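## Task

Join the two printed parts so they match the finished assembly displayed on the stand. The assembly must hold on its own once the robot lets go, and nothing may end up off the table.

## Robot and tools

Robot: a humanoid upper body on a stand past the table's -x edge, facing roughly +x, with two seven-joint arms. left_arm is on the +y side and carries a five-finger left hand. right_arm is on the -y side and carries a right hand. Base poses (scene frame): left_arm (+0.071, +0.092, +0.417) m, quat_wxyz (+0.997, -0.004, -0.004, -0.079); right_arm (+0.039, -0.106, +0.418) m, same quat.

Scene frame: the table top is z = 0 and +z is up. +x runs across the table away from the robot, and the table edge nearest the robot is at x = 0.18 m. Each shoulder sits about 0.28 m above the pelvis and 0.06 m toward +x, 0.10 m to its side. A hand point can reach at most 0.62 m from its shoulder. Reported positions may be a few cm off, more so at long reach.

Hand point: it rides with the palm, 0.05 m in front of it. Its +z runs along the straight fingers, +y points out of the palm, and +x runs across the palm away from the thumb on the right hand (toward the thumb on the left). Straight fingertips reach 0.06-0.07 m past the point, and their centre lines are 0.06 m behind it (-y). A wrist bracket on the little-finger side can strike things. With the thumb swung in front of the palm, the hand grips objects about 0.035-0.065 m thick, or handles down to about 0.025 m.

ROW (used by execute_actions and move): 28 numbers, each in [-1, 1], always for both arms. The first 14 are for left_arm, the next 14 for right_arm. Each arm's block is dx, dy, dz, rx, ry, rz, little, ring, middle, index, thumb_bend, thumb_turn, force_limit, speed.
- dx..rz are an offset, not a pose. They are measured along the scene-frame axes from that arm's Hand target as it stood when the action or move began. 1.0 equals 0.6 m or 180 degrees. rx, ry, rz form a single rotation vector, turning about the Hand target's position. Every row of one action counts from the same start, not from the row before it. Each new action starts again from the new Hand target, so repeating an offset moves the arm further. All six set to 0 re-asks for the current Hand target; use this for an arm you want held still.
- The six finger numbers are absolute targets: +1 is open/straight and -1 is closed/curled. For thumb_turn, -1 means in front of the palm, opposite the fingers, and +1 means beside the palm.
- force_limit runs linearly from about 0 N at -1 to 10 N at +1 (15 N for the thumb motors). speed goes from near zero at -1 to full at +0.48 and stays full up to +1. For a gentle grip, use speed -0.94 or below.
- There is no 'leave unchanged' value. To keep a hand as it is, resend the eight hand numbers of the last row you sent it. If you have sent it nothing yet, send its hand_measured values, then hand_force_limit and hand_speed.

Tools:
- execute_actions(actions, cameras): actions is a list of actions. Each action is a list of up to 15 rows, one per 1/30 s step, and a short action repeats its last row to fill 15 steps. cameras is a list of names, ["all"] or []. An empty actions list returns the state and all images.
- move(target, speed, blend, blocking, cameras): target is one row or a list of up to 15 rows. Every row's offsets count from the same starting Hand targets, not from the previous target. speed is the path's top speed in m/s (0.002-1.8, default 0.25), and turning is capped at twice that value in rad/s; give one value or one per target. blend is in metres and rounds corners; 0 stops at each target. A move lasts at most 10 s. blocking=false returns after about 0.5 s while the move carries on. Moves do not avoid obstacles or the other arm, and faster moves lag and overshoot more. The result ends with a 'move:' line showing how it ended (done, off_target, moving, held, fault) and any limits (paced = clipped pose, held = steps withheld).
- wait(seconds 0-10): lets time run while holding the last commands.
- stop(): brakes a running move.
- zoom_image(camera, region): camera is cam_high, cam_bench, cam_left_wrist or cam_right_wrist. region is [x0, y0, x1, y1] in pixels, at most 504 by 504. Images are 672x504.
- show_instructions(): shows the reference images.
- finished_scene(scene): give the current scene number. This ends the scene and cannot be undone.

Results give each arm's end_effector_position (m) and end_effector_quat_wxyz in the scene frame, its Hand target (the last commanded pose after clipping), and joint positions, velocities and torques. Hand fields are hand_measured, hand_stopped_by (moving, target, force, stalled, fault), hand_load_n (positive means pushed open; a near-zero value can mean the grip was lost), hand_force_limit and hand_speed, plus motor temperatures.

Control notes: each step limits the orientation change to 32 degrees from the measured orientation. A hand often stops short of its Hand target; send the remaining gap as an offset. A blocked arm keeps pressing until you command a target back past it. A finger motor starts only when its target changes by 0.002 or more. It locks when it arrives or reaches force_limit. To squeeze harder, raise force_limit and send a target further closed than hand_measured. To loosen, send a target more open than hand_measured.

Avoid: knocking or dropping parts off the table, releasing moving parts, fast impacts, hard pushes, and any contact between the two arms or hands. Also avoid heavy finger loads and keeping arms stretched or pushing for long. Motors heat up: a MOTOR HOT line warns at 90 °C, and at 120 °C the arm drops (OVER-TEMPERATURE FAULT).

Each tool is called in YAML: its name, and indented under it one key for each argument.

Reference images:

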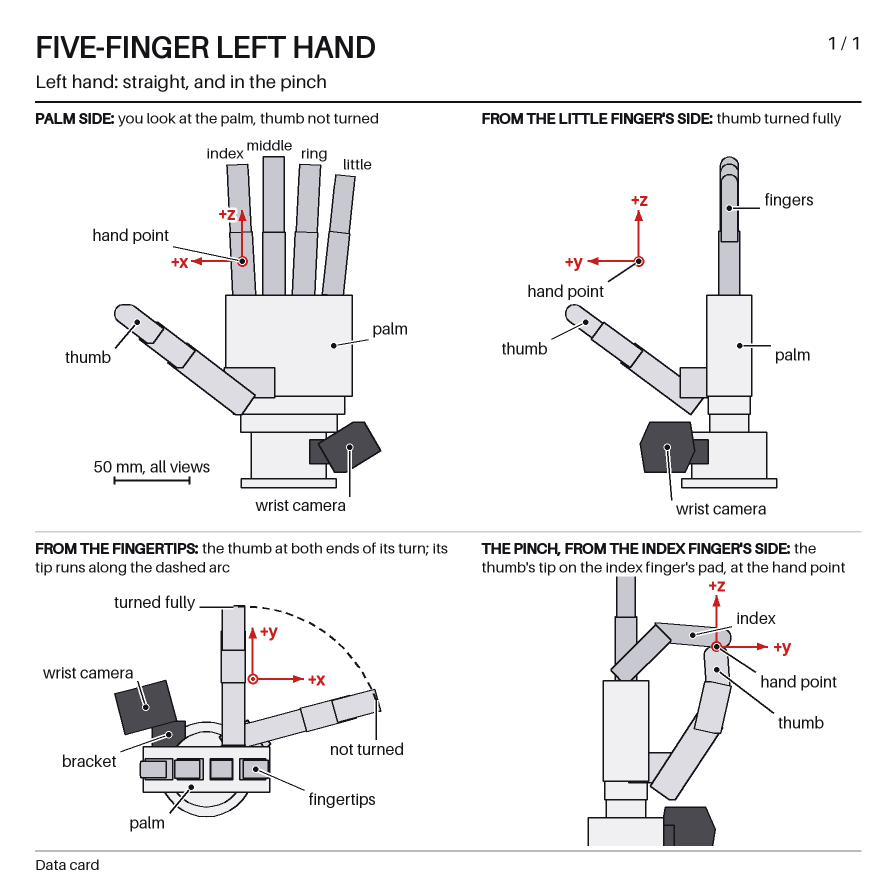

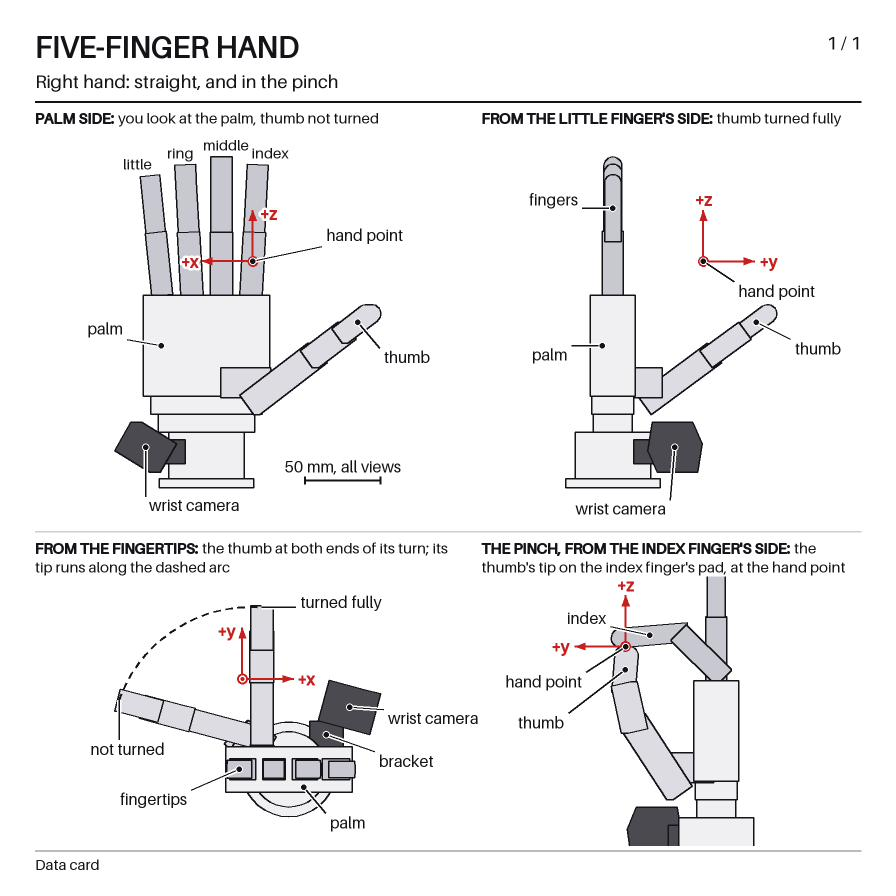

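## Session

execute_actions:
  actions: []

Scene clock: 0.00 s.
left_arm: end_effector_position=(+0.1880, +0.0929, +0.5179) hand_measured=(+1.000, +1.000, +1.000, +1.000, +1.000, +1.000) hand_load_n=(-0.5, +0.0, +0.0, +0.0, +0.0, +0.0) hand_stopped_by=(target, target, target, target, target, target) hand_force_limit=0.00 hand_speed=-0.80 end_effector_quat_wxyz=(+0.139, +0.062, -0.158, +0.976) | right_arm: end_effector_position=(+0.1505, -0.1418, +0.5196) hand_measured=(+1.000, +1.000, +1.000, +1.000, +1.000, +1.000) hand_load_n=(+0.0, +0.0, +0.0, +0.0, +0.0, +0.0) hand_stopped_by=(target, target, target, target, target, target) hand_force_limit=0.00 hand_speed=-0.80 end_effector_quat_wxyz=(+0.984, -0.153, +0.087, -0.018)
Joint positions: left_arm=[-0.08 0.5 0.23 -0.53 -0.57 -1 -0.31] | right_arm=[-0.08 -0.5 -0.23 -0.53 0.57 -1 0.31]
Joint velocities: within noise
Joint torques (N m): no reading
Motor temperatures (°C): left_arm=[44 45 34 42 35 39 35] | right_arm=[43 47 45 46 41 33 30]
Hand target: left_arm +0.1880, +0.0929, +0.5179; +0.139, +0.062, -0.158, +0.976 | right_arm +0.1505, -0.1418, +0.5196; +0.984, -0.153, +0.087, -0.018

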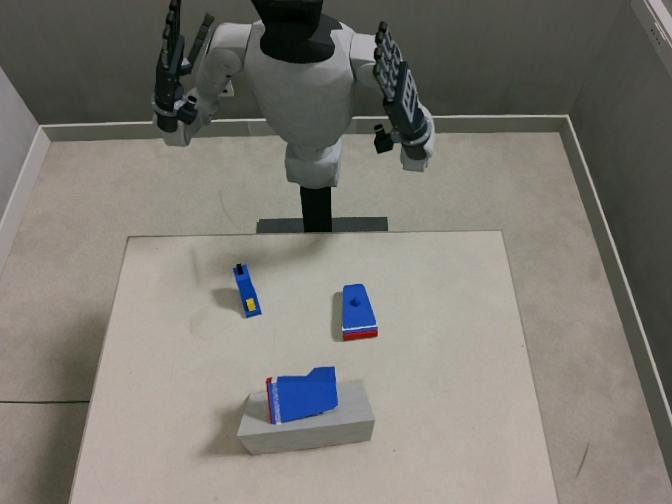

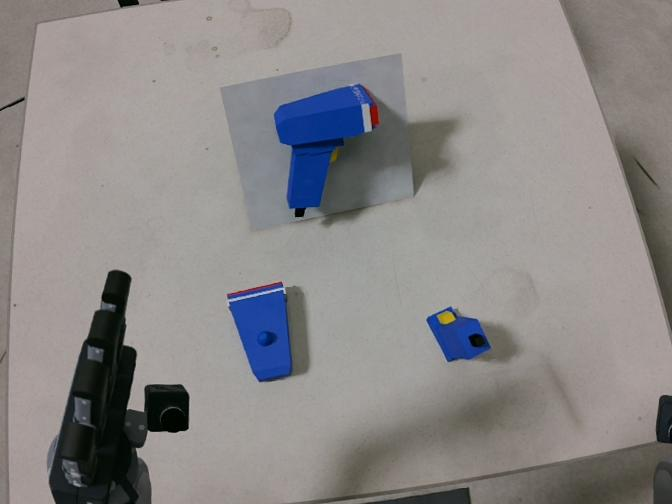

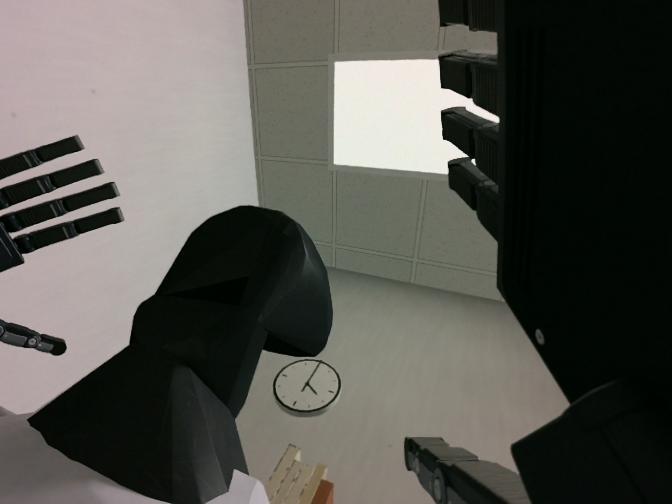

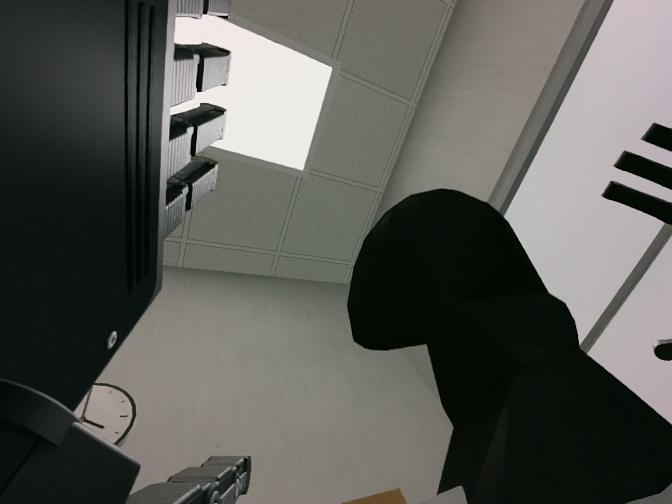

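zoom_image:
  camera: "cam_high"
  region: [180, 240, 420, 420]

zoom_image:
  camera: "cam_bench"
  region: [210, 240, 530, 480]

zoom_image:
  camera: "cam_bench"
  region: [210, 40, 450, 240]

zoom_image:
  camera: "cam_high"
  region: [220, 350, 400, 470]

Scaled by 2.100 from the camera's 672x504 image, which has a finer 960x720 frame.

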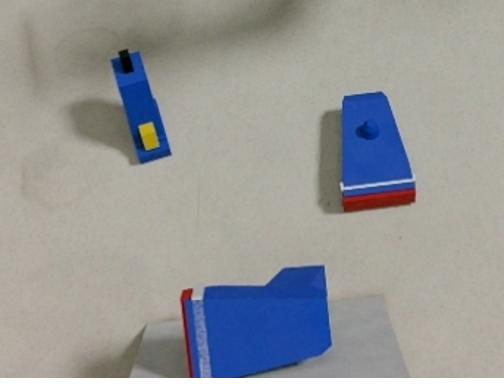

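Scaled by 1.575 from the camera's 672x504 image, which has a finer 960x720 frame.

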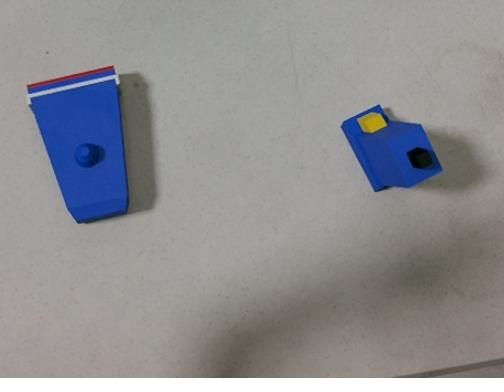

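Scaled by 2.100 from the camera's 672x504 image, which has a finer 960x720 frame.

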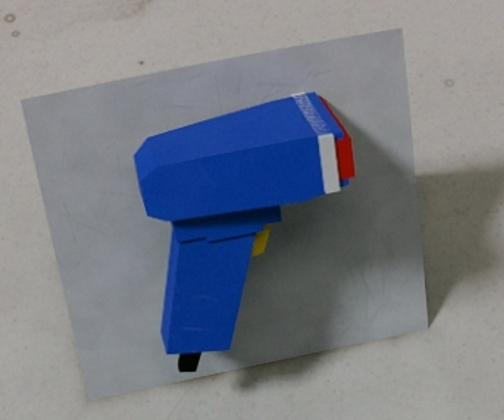

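Scaled by 2.800 from the camera's 672x504 image, which has a finer 960x720 frame.

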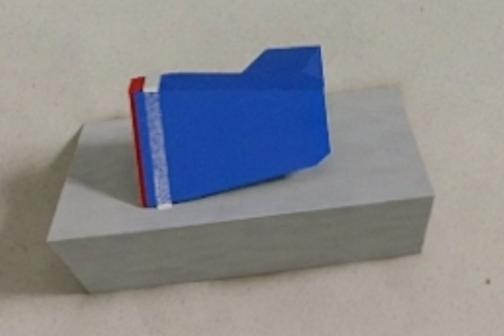

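move:
  target: [0,0,0,0,0,0,1,1,1,1,1,1,0,-0.8,0.183,-0.097,-0.366,-0.401,-0.033,0.051,1,1,1,1,1,1,0,-0.8]
  cameras: ["all"]

Scene clock: 61.07 s.
left_arm: end_effector_position=(+0.1880, +0.0929, +0.5179) hand_measured=(+1.000, +1.000, +1.000, +1.000, +1.000, +1.000) hand_load_n=(+0.0, +0.0, +0.0, +0.0, +0.0, +0.0) hand_stopped_by=(target, target, target, target, target, target) hand_force_limit=0.00 hand_speed=-0.80 end_effector_quat_wxyz=(+0.139, +0.062, -0.158, +0.976) | right_arm: end_effector_position=(+0.2590, -0.1971, +0.2995) hand_measured=(+1.000, +1.000, +1.000, +1.000, +1.000, +1.000) hand_load_n=(+0.0, +0.0, +0.0, +0.0, +0.0, +0.0) hand_stopped_by=(target, target, target, target, target, target) hand_force_limit=0.00 hand_speed=-0.80 end_effector_quat_wxyz=(-0.625, +0.752, -0.177, +0.116)
Joint positions: left_arm=[-0.08 0.5 0.23 -0.53 -0.57 -1 -0.31] | right_arm=[-0.695 -1.123 0.253 0.621 0.994 -1.585 1.616]
Joint torques (N m): left_arm=[-1.94 1.5 1.19 -1.63 -0.5 -0.3 0.23] | right_arm=[-8.08 -5.53 -2.72 -0.65 1.47 -0.1 -0.62]
Hand target: left_arm +0.1880, +0.0929, +0.5179; +0.139, +0.062, -0.158, +0.976 | right_arm +0.2603, -0.2000, +0.3000; -0.706, +0.708, -0.001, -0.001
Off the commanded pose: left_arm 0.000 m, 0 deg | right_arm 0.003 m, 26 deg.
joint sent to its limit (right arm) — joint 6 (wrist pitch), lower limit; joint 7 (wrist yaw), upper limit. The joint targets are off in orientation, not in position.
move: off_target (right_arm)

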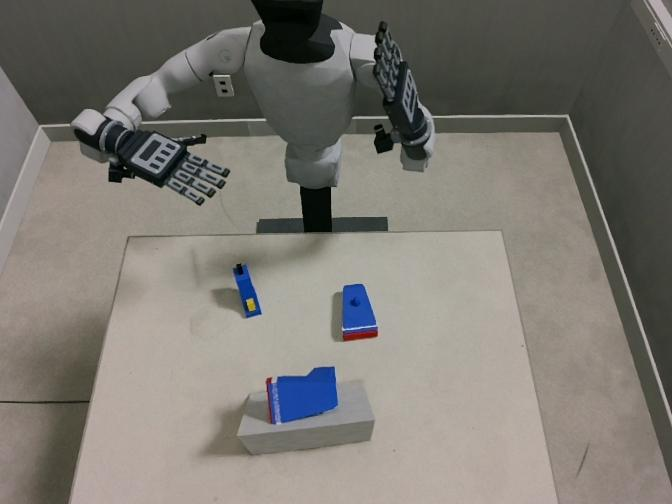

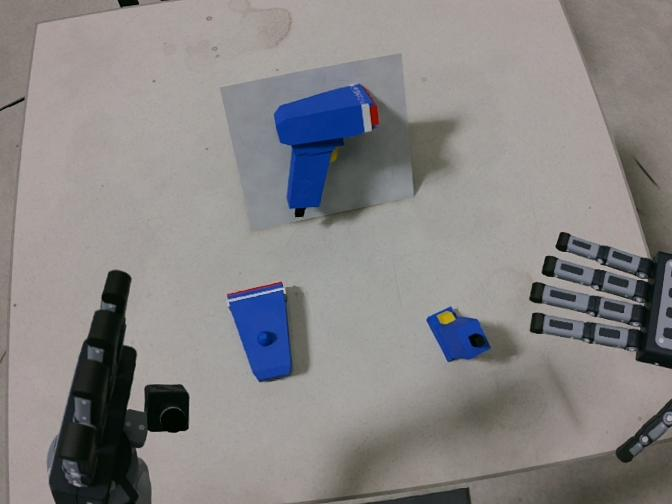

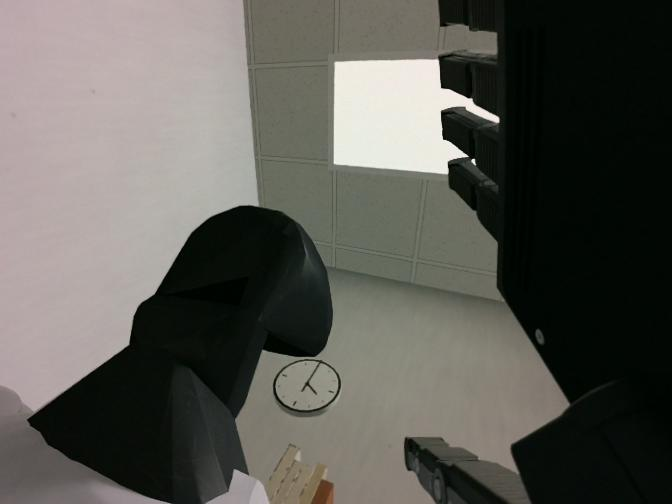

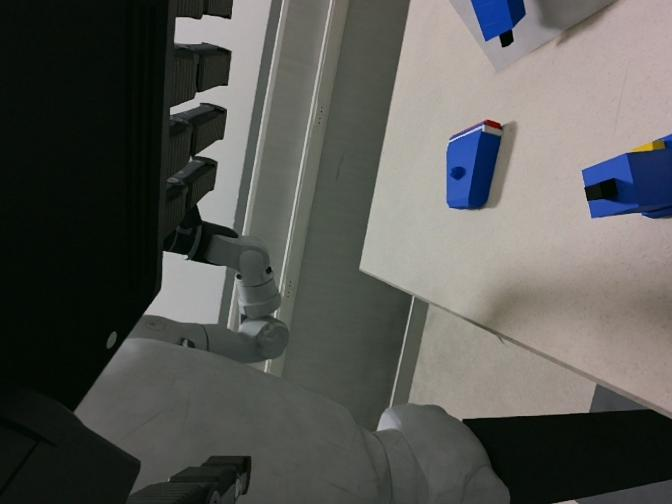

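move:
  target: [0,0,0,0,0,0,1,1,1,1,1,1,0,-0.8,-0.05,0,0,0,0,-0.428,1,1,1,1,1,1,0,-0.8]
  cameras: ["cam_high","cam_right_wrist"]

Scene clock: 96.63 s.
left_arm: end_effector_position=(+0.1880, +0.0929, +0.5179) hand_measured=(+1.000, +1.000, +1.000, +1.000, +1.000, +1.000) hand_load_n=(+0.0, +0.0, +0.0, +0.0, +0.0, +0.0) hand_stopped_by=(target, target, target, target, target, target) hand_force_limit=0.00 hand_speed=-0.80 end_effector_quat_wxyz=(+0.139, +0.062, -0.158, +0.976) | right_arm: end_effector_position=(+0.2301, -0.1996, +0.3002) hand_measured=(+1.000, +1.000, +1.000, +1.000, +1.000, +1.000) hand_load_n=(+0.0, +0.0, +0.0, +0.0, +0.0, +0.0) hand_stopped_by=(target, target, target, target, target, target) hand_force_limit=0.00 hand_speed=-0.80 end_effector_quat_wxyz=(+0.556, -0.554, +0.440, -0.436)
Joint positions: left_arm=[-0.08 0.5 0.23 -0.53 -0.57 -1 -0.31] | right_arm=[0.194 -0.157 -1.036 -0.711 -0.186 -0.859 0.969]
Joint torques (N m): left_arm=[-1.94 1.5 1.19 -1.63 -0.51 -0.29 0.23] | right_arm=[-0.75 -1.36 -1.68 -2.62 1.2 0.22 -0.68]
Motor temperatures (°C): left_arm=[45 48 35 44 35 39 35] | right_arm=[51 59 46 46 41 33 31]
Hand target: left_arm +0.1880, +0.0929, +0.5179; +0.139, +0.062, -0.158, +0.976 | right_arm +0.2303, -0.2000, +0.3000; +0.553, -0.553, +0.441, -0.439
Off the commanded pose: left_arm 0.000 m, 0 deg | right_arm 0.000 m, 1 deg.
move: done
Images, in order (width x height): cam_high 672x504, cam_right_wrist 672x504.

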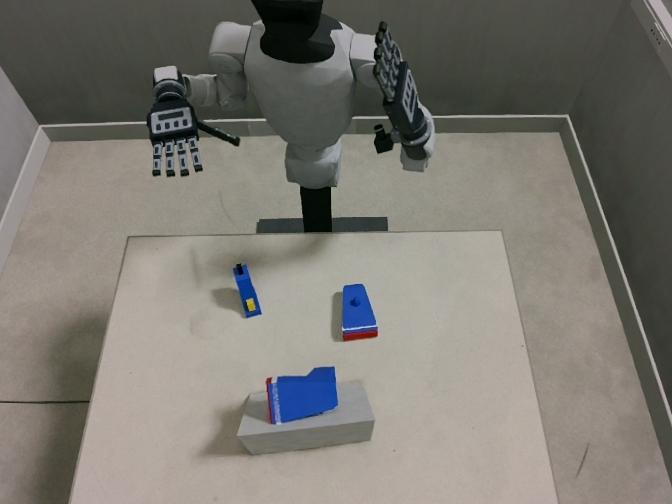

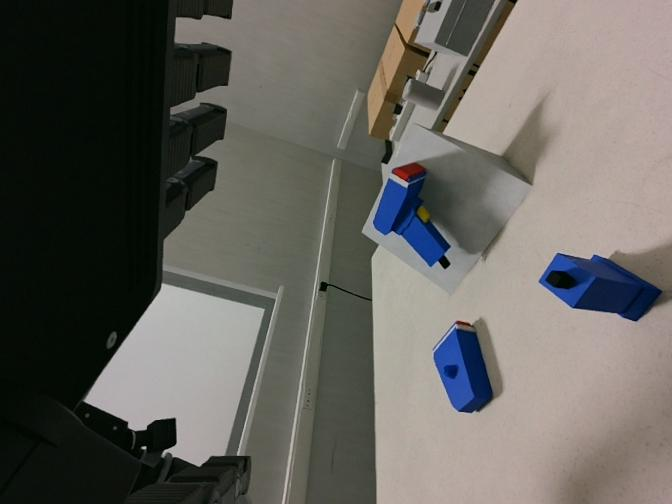

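move:
  target: [0,0,0,0,0,0,1,1,1,1,1,1,0,-0.8,0,-0.1,-0.25,0,0,0,1,1,1,1,1,-1,0,0]
  cameras: ["cam_high","cam_bench","cam_right_wrist"]

Scene clock: 103.47 s.
left_arm: end_effector_position=(+0.1880, +0.0929, +0.5179) hand_measured=(+1.000, +1.000, +1.000, +1.000, +1.000, +1.000) hand_load_n=(+0.0, +0.0, +0.0, +0.0, +0.0, +0.0) hand_stopped_by=(target, target, target, target, target, target) hand_force_limit=0.00 hand_speed=-0.80 end_effector_quat_wxyz=(+0.139, +0.062, -0.158, +0.976) | right_arm: end_effector_position=(+0.2323, -0.2580, +0.1532) hand_measured=(+1.000, +1.000, +1.000, +1.000, +1.000, -1.000) hand_load_n=(+0.0, +0.0, +0.0, +0.0, +0.5, +0.0) hand_stopped_by=(target, target, target, target, target, target) hand_force_limit=0.00 hand_speed=0.00 end_effector_quat_wxyz=(+0.557, -0.550, +0.438, -0.443)
Joint positions: left_arm=[-0.08 0.5 0.23 -0.53 -0.57 -1 -0.31] | right_arm=[0.042 -0.265 -1.1 0.167 -1.801 -1.486 -0.619]
Joint torques (N m): left_arm=[-1.94 1.49 1.19 -1.63 -0.51 -0.3 0.23] | right_arm=[-0.91 -4.13 -1.22 -1.16 1.65 0.15 -0.79]
Motor temperatures (°C): left_arm=[45 48 35 44 35 39 35] | right_arm=[48 56 46 46 41 33 31]
Hand target: left_arm +0.1880, +0.0929, +0.5179; +0.139, +0.062, -0.158, +0.976 | right_arm +0.2303, -0.2600, +0.1500; +0.553, -0.553, +0.441, -0.439
Off the commanded pose: left_arm 0.000 m, 0 deg | right_arm 0.004 m, 1 deg.
move: off_target (right_arm)
Images, in order (width x height): cam_high 672x504, cam_bench 672x504, cam_right_wrist 672x504.

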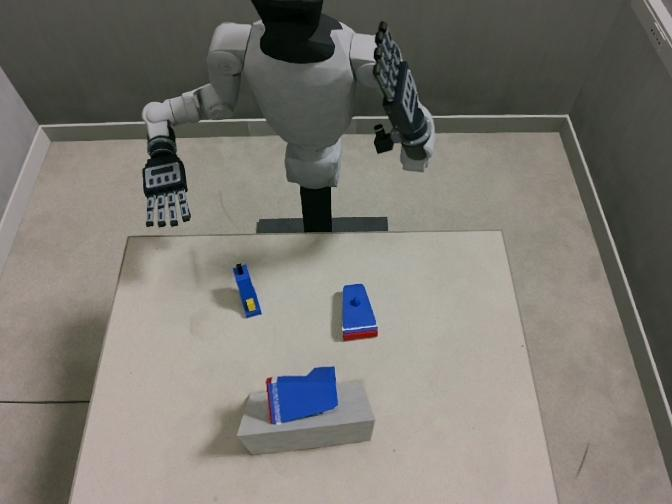

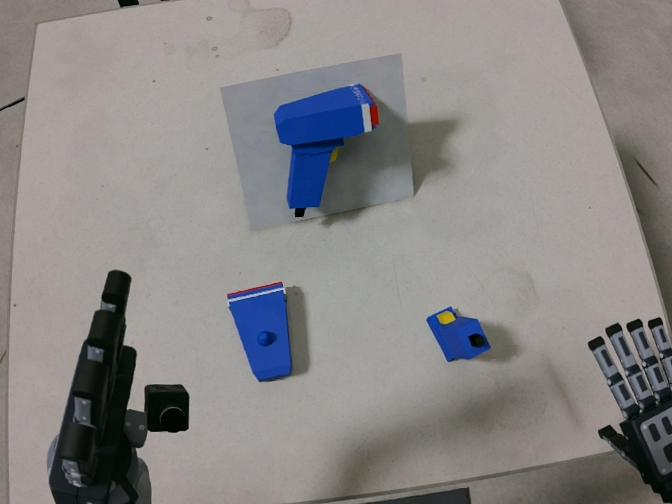

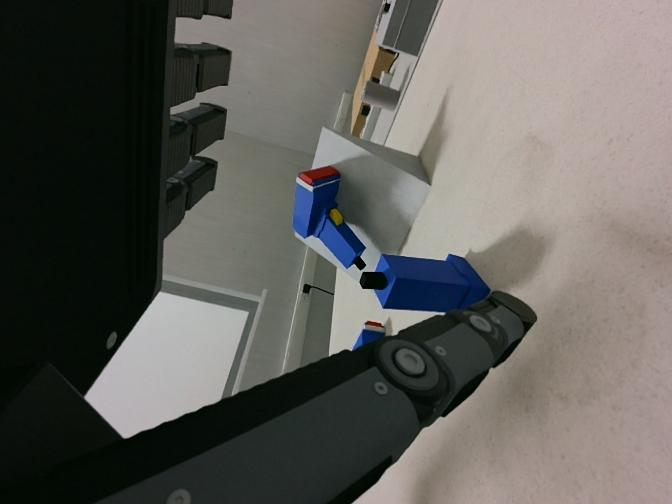

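move:
  target: [0,0,0,0,0,0,1,1,1,1,1,1,0,-0.8,-0.083,0.2,0,0,0,0,1,1,1,1,1,-1,0,0]
  cameras: ["cam_high","cam_bench","cam_right_wrist"]

Scene clock: 134.37 s.
left_arm: end_effector_position=(+0.1880, +0.0929, +0.5179) hand_measured=(+1.000, +1.000, +1.000, +1.000, +1.000, +1.000) hand_load_n=(+0.0, +0.0, +0.0, +0.0, +0.0, +0.0) hand_stopped_by=(target, target, target, target, target, target) hand_force_limit=0.00 hand_speed=-0.80 end_effector_quat_wxyz=(+0.139, +0.062, -0.158, +0.976) | right_arm: end_effector_position=(+0.2188, -0.2282, +0.1528) hand_measured=(+1.000, +1.000, +1.000, +1.000, +1.000, -1.000) hand_load_n=(+0.0, +0.0, +0.0, +0.0, +0.0, +0.0) hand_stopped_by=(target, target, target, target, target, target) hand_force_limit=0.00 hand_speed=0.00 end_effector_quat_wxyz=(+0.557, -0.554, +0.434, -0.442)
Joint positions: left_arm=[-0.08 0.5 0.23 -0.53 -0.57 -1 -0.31] | right_arm=[0.119 -0.114 -1.11 -0.019 -1.773 -1.509 -0.589]
Joint torques (N m): left_arm=[-1.93 1.5 1.19 -1.63 -0.5 -0.3 0.23] | right_arm=[-0.33 -2.53 -0.87 -1.28 1.63 0.09 -0.77]
Motor temperatures (°C): left_arm=[45 48 35 44 35 39 35] | right_arm=[44 57 45 46 41 33 31]
Hand target: left_arm +0.1880, +0.0929, +0.5179; +0.139, +0.062, -0.158, +0.976 | right_arm +0.2169, -0.2275, +0.1497; +0.556, -0.554, +0.438, -0.437 (not the last commanded pose)
Off the commanded pose: left_arm 0.000 m, 0 deg | right_arm 0.096 m, 1 deg.
move: held (right_arm; a check stopped the path); limits=held
pose unreachable (right arm): on one or more control steps of this call, first in action 0 (counted from 0), this arm could not follow its commanded pose, so it was not sent that pose on those steps. It may still have moved: this result reports where it is.
cause: moving toward the commanded pose would bring a part of the arm (just beyond joint 3 (shoulder yaw)) too close to the robot's own body.
Images, in order (width x height): cam_high 672x504, cam_bench 672x504, cam_right_wrist 672x504.

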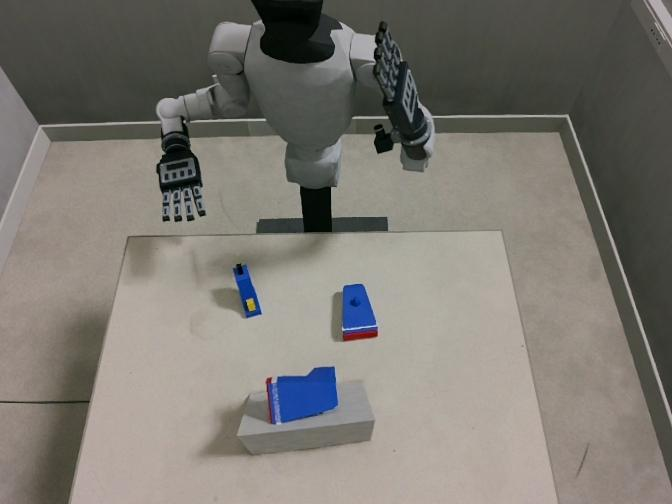

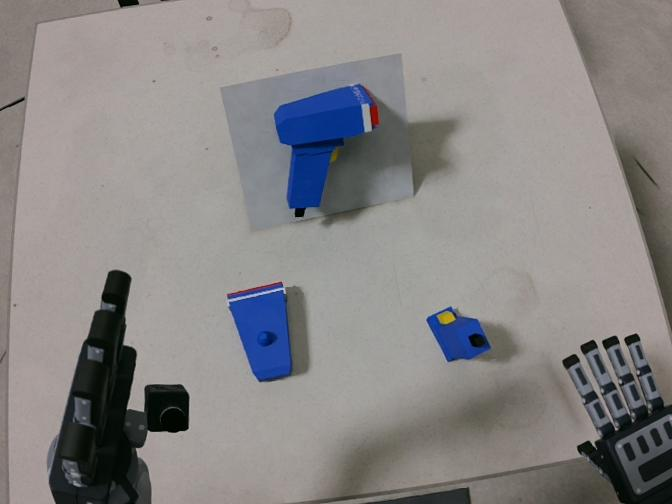

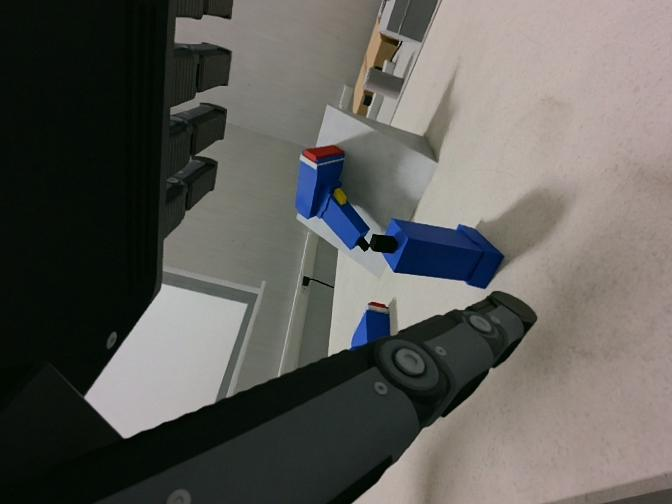

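move:
  target: [0,0,0,0,0,0,1,1,1,1,1,1,0,-0.8,0.083,0.02,0.083,0,0,0,1,1,1,1,1,-1,0,0]

move:
  target: [0,0,0,0,0,0,1,1,1,1,1,1,0,-0.8,0.03,0.13,0,0,0,0,1,1,1,1,1,-1,0,0]
  cameras: ["cam_high","cam_bench","cam_right_wrist"]

Scene clock: 142.67 s.
left_arm: end_effector_position=(+0.1880, +0.0929, +0.5179) hand_measured=(+1.000, +1.000, +1.000, +1.000, +1.000, +1.000) hand_load_n=(+0.0, +0.0, +0.0, +0.0, +0.0, +0.0) hand_stopped_by=(target, target, target, target, target, target) hand_force_limit=0.00 hand_speed=-0.80 end_effector_quat_wxyz=(+0.139, +0.062, -0.158, +0.976) | right_arm: end_effector_position=(+0.2672, -0.2151, +0.1971) hand_measured=(+1.000, +1.000, +1.000, +1.000, +1.000, -1.000) hand_load_n=(+0.0, -0.5, +0.0, +0.0, +0.0, +0.0) hand_stopped_by=(target, target, target, target, target, target) hand_force_limit=0.00 hand_speed=0.00 end_effector_quat_wxyz=(+0.557, -0.552, +0.442, -0.435)
Joint positions: left_arm=[-0.08 0.5 0.23 -0.53 -0.57 -1 -0.31] | right_arm=[0.008 -0.069 -1.003 -0.141 -0.961 -1.347 0.366]
Joint torques (N m): left_arm=[-1.93 1.5 1.19 -1.63 -0.5 -0.3 0.23] | right_arm=[-1.51 -2.63 -0.88 -3.35 2.35 0.08 -0.65]
Hand target: left_arm +0.1880, +0.0929, +0.5179; +0.139, +0.062, -0.158, +0.976 | right_arm +0.2667, -0.2155, +0.1995; +0.556, -0.554, +0.438, -0.437
Off the commanded pose: left_arm 0.000 m, 0 deg | right_arm 0.003 m, 1 deg.
move: done

Scene clock: 143.40 s.
left_arm: end_effector_position=(+0.1880, +0.0929, +0.5179) hand_measured=(+1.000, +1.000, +1.000, +1.000, +1.000, +1.000) hand_load_n=(+0.0, +0.0, +0.0, -0.5, +0.0, +0.0) hand_stopped_by=(target, target, target, target, target, target) hand_force_limit=0.00 hand_speed=-0.80 end_effector_quat_wxyz=(+0.139, +0.062, -0.158, +0.976) | right_arm: end_effector_position=(+0.2704, -0.2075, +0.2020) hand_measured=(+1.000, +1.000, +1.000, +1.000, +1.000, -1.000) hand_load_n=(+0.0, +0.0, +0.0, +0.0, +0.0, +0.0) hand_stopped_by=(target, target, target, target, target, target) hand_force_limit=0.00 hand_speed=0.00 end_effector_quat_wxyz=(+0.554, -0.554, +0.436, -0.443)
Joint positions: left_arm=[-0.08 0.5 0.23 -0.53 -0.57 -1 -0.31] | right_arm=[0.028 -0.038 -0.968 -0.219 -0.978 -1.304 0.352]
Joint torques (N m): left_arm=[-1.94 1.5 1.19 -1.63 -0.5 -0.3 0.23] | right_arm=[-1.99 -1.82 -0.7 -1.61 2.02 -0.01 -0.78]
Hand target: left_arm +0.1880, +0.0929, +0.5179; +0.139, +0.062, -0.158, +0.976 | right_arm +0.2702, -0.2069, +0.2018; +0.557, -0.552, +0.436, -0.441 (not the last commanded pose)
Off the commanded pose: left_arm 0.000 m, 0 deg | right_arm 0.072 m, 1 deg.
move: held (right_arm; a check stopped the path); limits=held
pose unreachable (right arm): on one or more control steps of this call, first in action 0 (counted from 0), this arm could not follow its commanded pose, so it was not sent that pose on those steps. It may still have moved: this result reports where it is.
cause: moving toward the commanded pose would bring a part of the arm (just beyond joint 3 (shoulder yaw)) too close to the robot's own body.
Images, in order (width x height): cam_high 672x504, cam_bench 672x504, cam_right_wrist 672x504.

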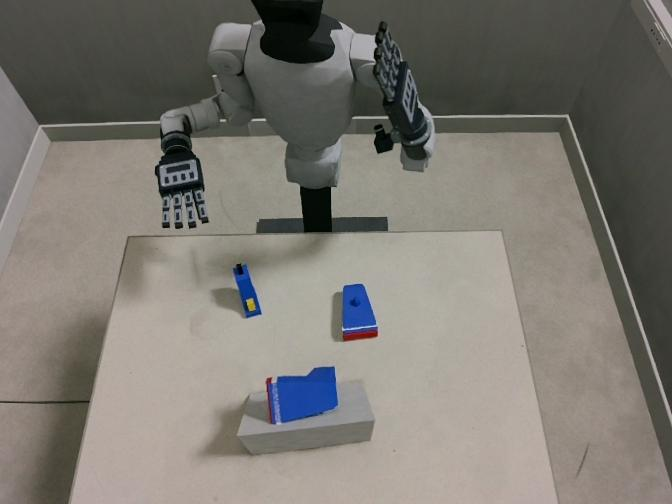

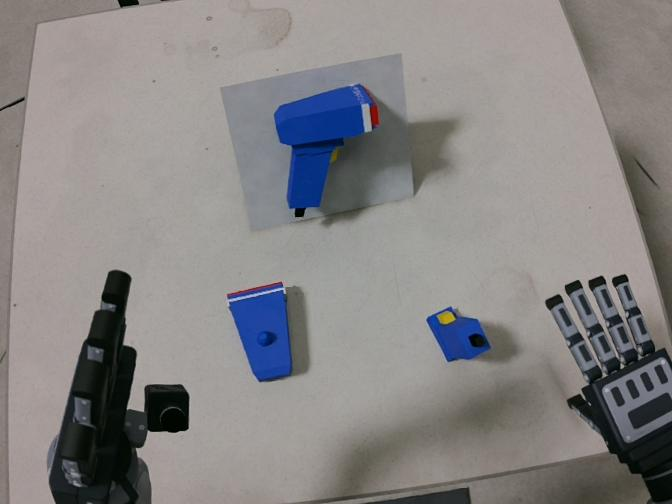

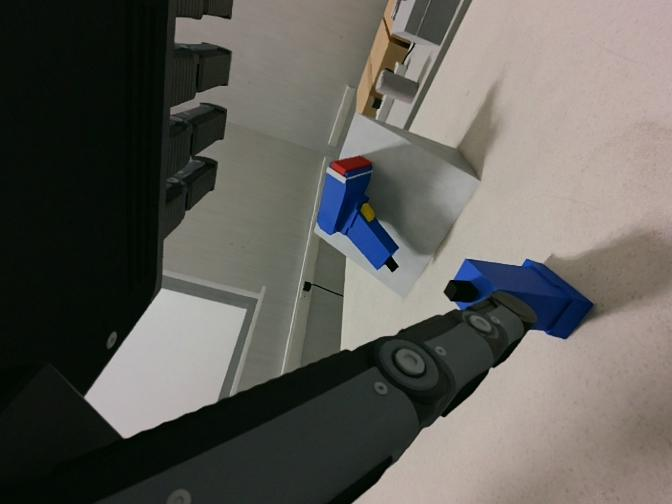

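move:
  target: [0,0,0,0,0,0,1,1,1,1,1,1,0,-0.8,0.05,-0.03,0.08,0,0,0.2,1,1,1,1,1,-1,0,0]

move:
  target: [0,0,0,0,0,0,1,1,1,1,1,1,0,-0.8,0.05,0.14,0,0,0,0.25,1,1,1,1,1,-1,0,0]
  cameras: ["cam_high","cam_bench","cam_right_wrist"]

Scene clock: 162.60 s.
left_arm: end_effector_position=(+0.1880, +0.0929, +0.5179) hand_measured=(+1.000, +1.000, +1.000, +1.000, +1.000, +1.000) hand_load_n=(+0.0, +0.0, +0.0, +0.0, +0.0, +0.0) hand_stopped_by=(target, target, target, target, target, target) hand_force_limit=0.00 hand_speed=-0.80 end_effector_quat_wxyz=(+0.139, +0.062, -0.158, +0.976) | right_arm: end_effector_position=(+0.2985, -0.2207, +0.2484) hand_measured=(+1.000, +1.000, +1.000, +1.000, +1.000, -1.000) hand_load_n=(+0.0, +0.0, +0.0, +0.0, +0.0, +0.0) hand_stopped_by=(target, target, target, target, target, target) hand_force_limit=0.00 hand_speed=0.00 end_effector_quat_wxyz=(+0.672, -0.655, +0.246, -0.243)
Joint positions: left_arm=[-0.08 0.5 0.23 -0.53 -0.57 -1 -0.31] | right_arm=[-0.591 -1.061 -0.126 0.771 -1.643 -1.575 -0.997]
Joint torques (N m): left_arm=[-1.93 1.5 1.19 -1.63 -0.5 -0.3 0.23] | right_arm=[-7.57 -6.23 -2.44 -0.58 1.55 0.14 -0.78]
Hand target: left_arm +0.1880, +0.0929, +0.5179; +0.139, +0.062, -0.158, +0.976 | right_arm +0.3002, -0.2249, +0.2498; +0.666, -0.660, +0.245, -0.247
Off the commanded pose: left_arm 0.000 m, 0 deg | right_arm 0.005 m, 1 deg.
move: off_target (right_arm)

Scene clock: 165.00 s.
left_arm: end_effector_position=(+0.1880, +0.0929, +0.5179) hand_measured=(+1.000, +1.000, +1.000, +1.000, +1.000, +1.000) hand_load_n=(+0.0, +0.0, +0.0, +0.0, +0.0, +0.0) hand_stopped_by=(target, target, target, target, target, target) hand_force_limit=0.00 hand_speed=-0.80 end_effector_quat_wxyz=(+0.139, +0.062, -0.158, +0.976) | right_arm: end_effector_position=(+0.3260, -0.1418, +0.2440) hand_measured=(+1.000, +1.000, +1.000, +1.000, +1.000, -1.000) hand_load_n=(+0.0, -0.5, -0.5, +0.0, +0.0, +0.0) hand_stopped_by=(target, target, target, target, target, target) hand_force_limit=0.00 hand_speed=0.00 end_effector_quat_wxyz=(-0.643, +0.758, -0.027, +0.108)
Joint positions: left_arm=[-0.08 0.5 0.23 -0.53 -0.57 -1 -0.31] | right_arm=[-1.369 -0.917 1.038 0.969 -1.888 -1.312 -1.609]
Joint torques (N m): left_arm=[-1.93 1.5 1.18 -1.63 -0.5 -0.29 0.23] | right_arm=[-11.64 -2.61 -2.28 0.03 1.98 0.21 -0.76]
Hand target: left_arm +0.1880, +0.0929, +0.5179; +0.139, +0.062, -0.158, +0.976 | right_arm +0.3302, -0.1409, +0.2498; -0.710, +0.703, +0.027, -0.027
Off the commanded pose: left_arm 0.000 m, 0 deg | right_arm 0.007 m, 19 deg.
joint sent to its limit (right arm) — joint 7 (wrist yaw), lower limit. The joint targets are off in orientation, not in position.
move: off_target (right_arm)
Images, in order (width x height): cam_high 672x504, cam_bench 672x504, cam_right_wrist 672x504.

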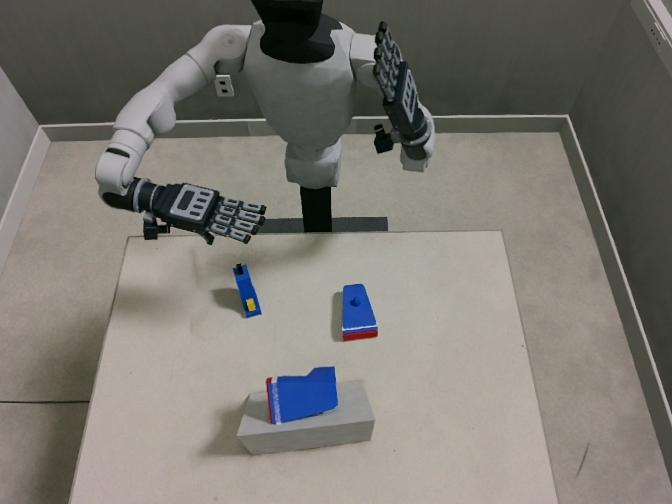

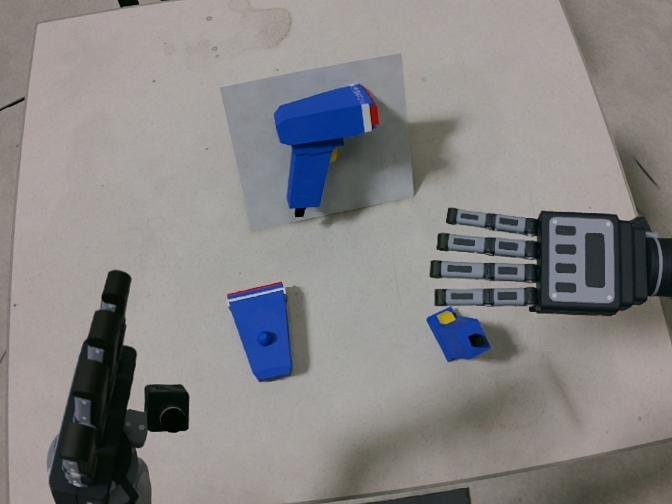

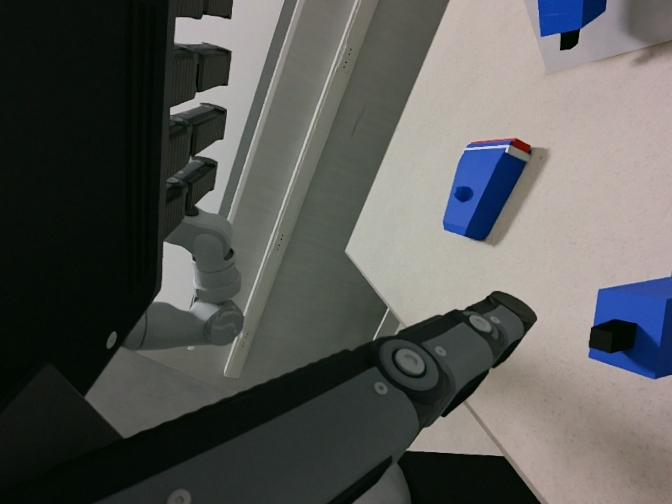

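move:
  target: [0,0,0,0,0,0,1,1,1,1,1,1,0,-0.8,-0.033,-0.133,-0.15,0,0,0,1,1,1,1,1,-1,0,0]
  cameras: ["cam_high","cam_bench","cam_right_wrist"]

Scene clock: 192.90 s.
left_arm: end_effector_position=(+0.1880, +0.0929, +0.5179) hand_measured=(+1.000, +1.000, +1.000, +1.000, +1.000, +1.000) hand_load_n=(+0.0, +0.0, +0.0, +0.0, +0.0, +0.0) hand_stopped_by=(target, target, target, target, target, target) hand_force_limit=0.00 hand_speed=-0.80 end_effector_quat_wxyz=(+0.139, +0.062, -0.158, +0.976) | right_arm: end_effector_position=(+0.3064, -0.2226, +0.1571) hand_measured=(+1.000, +1.000, +1.000, +1.000, +1.000, -1.000) hand_load_n=(+0.0, +0.0, +0.0, +0.0, +0.0, +0.0) hand_stopped_by=(target, target, target, target, target, target) hand_force_limit=0.00 hand_speed=0.00 end_effector_quat_wxyz=(-0.543, +0.824, -0.021, +0.162)
Joint positions: left_arm=[-0.08 0.5 0.23 -0.53 -0.57 -1 -0.31] | right_arm=[-1.191 -0.977 1.24 1.111 -1.85 -0.898 -1.611]
Joint torques (N m): left_arm=[-1.94 1.49 1.19 -1.63 -0.5 -0.3 0.23] | right_arm=[-9.89 -2.88 -1.79 0.6 1.81 0.29 -0.63]
Motor temperatures (°C): left_arm=[45 48 35 44 35 39 35] | right_arm=[63 53 45 45 41 33 31]
Hand target: left_arm +0.1880, +0.0929, +0.5179; +0.139, +0.062, -0.158, +0.976 | right_arm +0.3104, -0.2207, +0.1598; -0.707, +0.707, +0.026, -0.023
Off the commanded pose: left_arm 0.000 m, 0 deg | right_arm 0.005 m, 33 deg; orientation clipped.
joint sent to its limit (right arm) — joint 7 (wrist yaw), lower limit. The joint targets are off in orientation, not in position.
move: off_target (right_arm); limits=paced
Images, in order (width x height): cam_high 672x504, cam_bench 672x504, cam_right_wrist 672x504.

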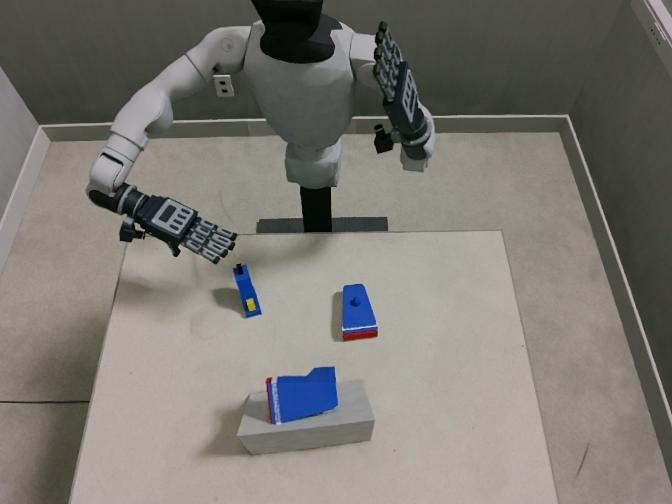

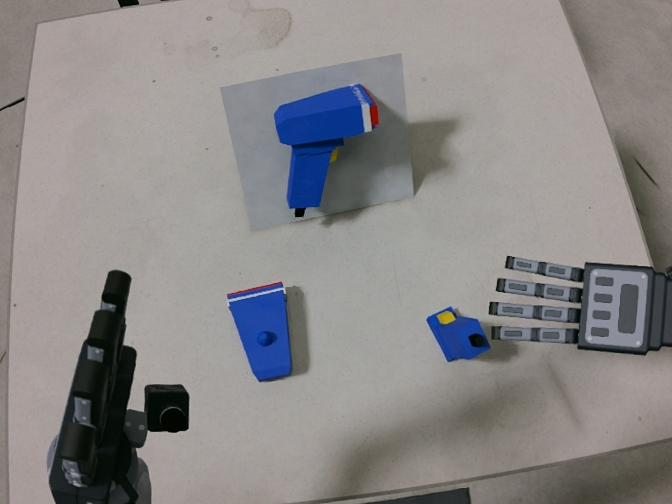

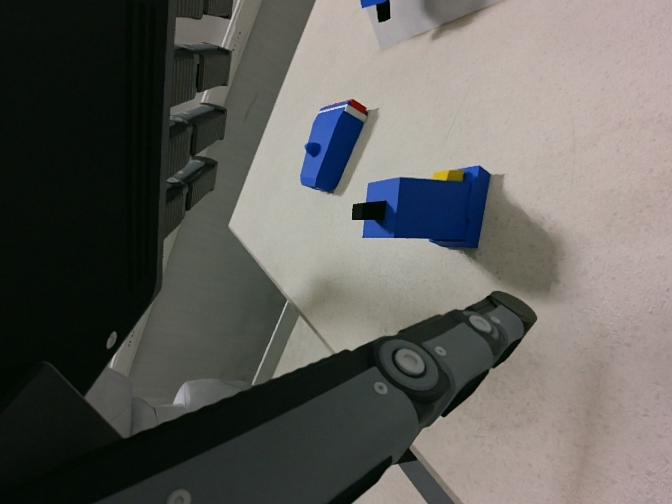

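move:
  target: [0,0,0,0,0,0,1,1,1,1,1,1,0,-0.8,0.02,0.137,0.017,0,0,-0.05,1,1,1,1,1,-1,0,0]
  cameras: ["cam_high","cam_bench","cam_right_wrist"]

Scene clock: 238.83 s.
left_arm: end_effector_position=(+0.1880, +0.0929, +0.5179) hand_measured=(+1.000, +1.000, +1.000, +1.000, +1.000, +1.000) hand_load_n=(+0.0, +0.0, +0.0, +0.0, +0.0, +0.0) hand_stopped_by=(target, target, target, target, target, target) hand_force_limit=0.00 hand_speed=-0.80 end_effector_quat_wxyz=(+0.139, +0.062, -0.158, +0.976) | right_arm: end_effector_position=(+0.3166, -0.1415, +0.1645) hand_measured=(+1.000, +1.000, +1.000, +1.000, +1.000, -1.000) hand_load_n=(+0.0, +0.0, +0.0, +0.0, +0.0, +0.0) hand_stopped_by=(target, target, target, target, target, target) hand_force_limit=0.00 hand_speed=0.00 end_effector_quat_wxyz=(-0.639, +0.757, -0.061, +0.120)
Joint positions: left_arm=[-0.08 0.5 0.23 -0.53 -0.57 -1 -0.31] | right_arm=[-1.201 -0.768 1.224 1.182 -1.725 -1.025 -1.611]
Joint torques (N m): left_arm=[-1.93 1.49 1.18 -1.63 -0.5 -0.3 0.23] | right_arm=[-11.11 -2.29 -2.47 0.39 1.73 -0.05 -0.68]
Motor temperatures (°C): left_arm=[45 48 35 44 35 39 34] | right_arm=[61 54 45 45 41 33 31]
Hand target: left_arm +0.1880, +0.0929, +0.5179; +0.139, +0.062, -0.158, +0.976 | right_arm +0.3224, -0.1385, +0.1700; -0.706, +0.706, -0.030, +0.033
Off the commanded pose: left_arm 0.000 m, 0 deg | right_arm 0.009 m, 14 deg.
joint sent to its limit (right arm) — joint 7 (wrist yaw), lower limit. The joint targets are off in orientation, not in position.
move: off_target (right_arm)
Images, in order (width x height): cam_high 672x504, cam_bench 672x504, cam_right_wrist 672x504.

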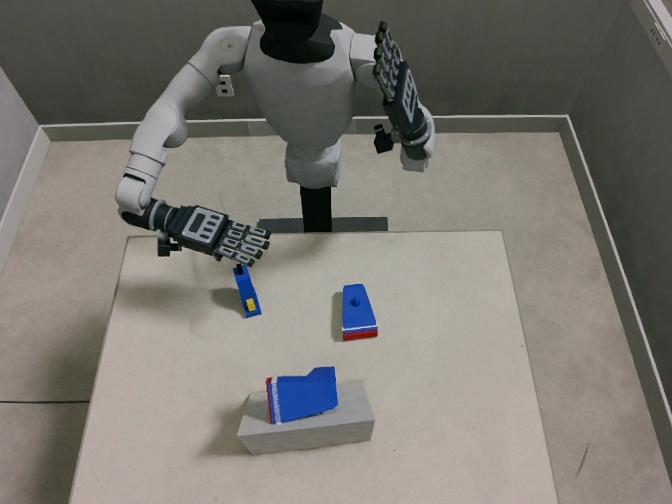

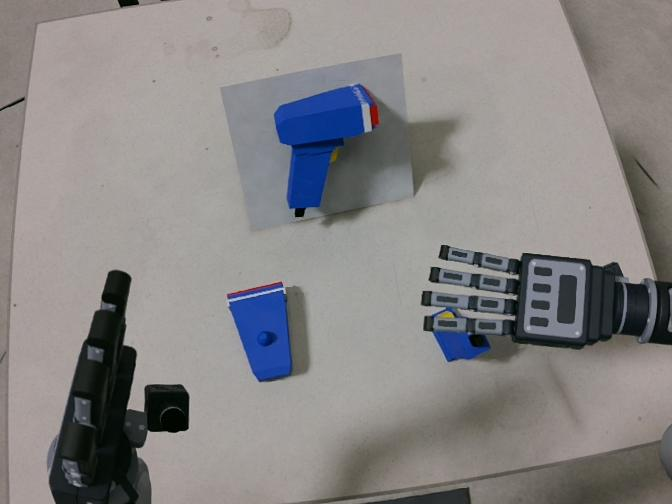

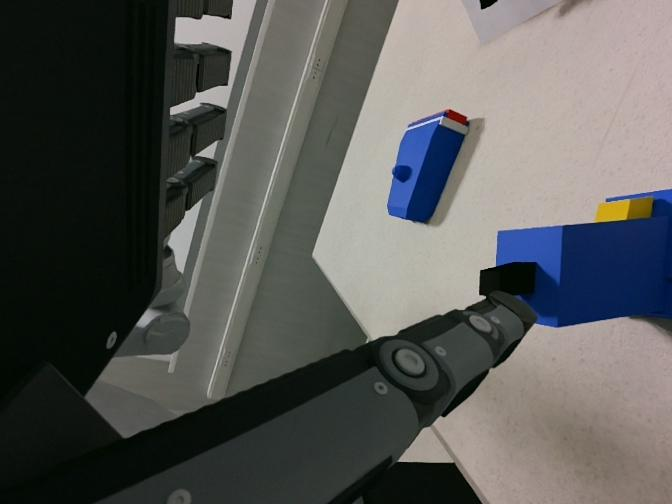

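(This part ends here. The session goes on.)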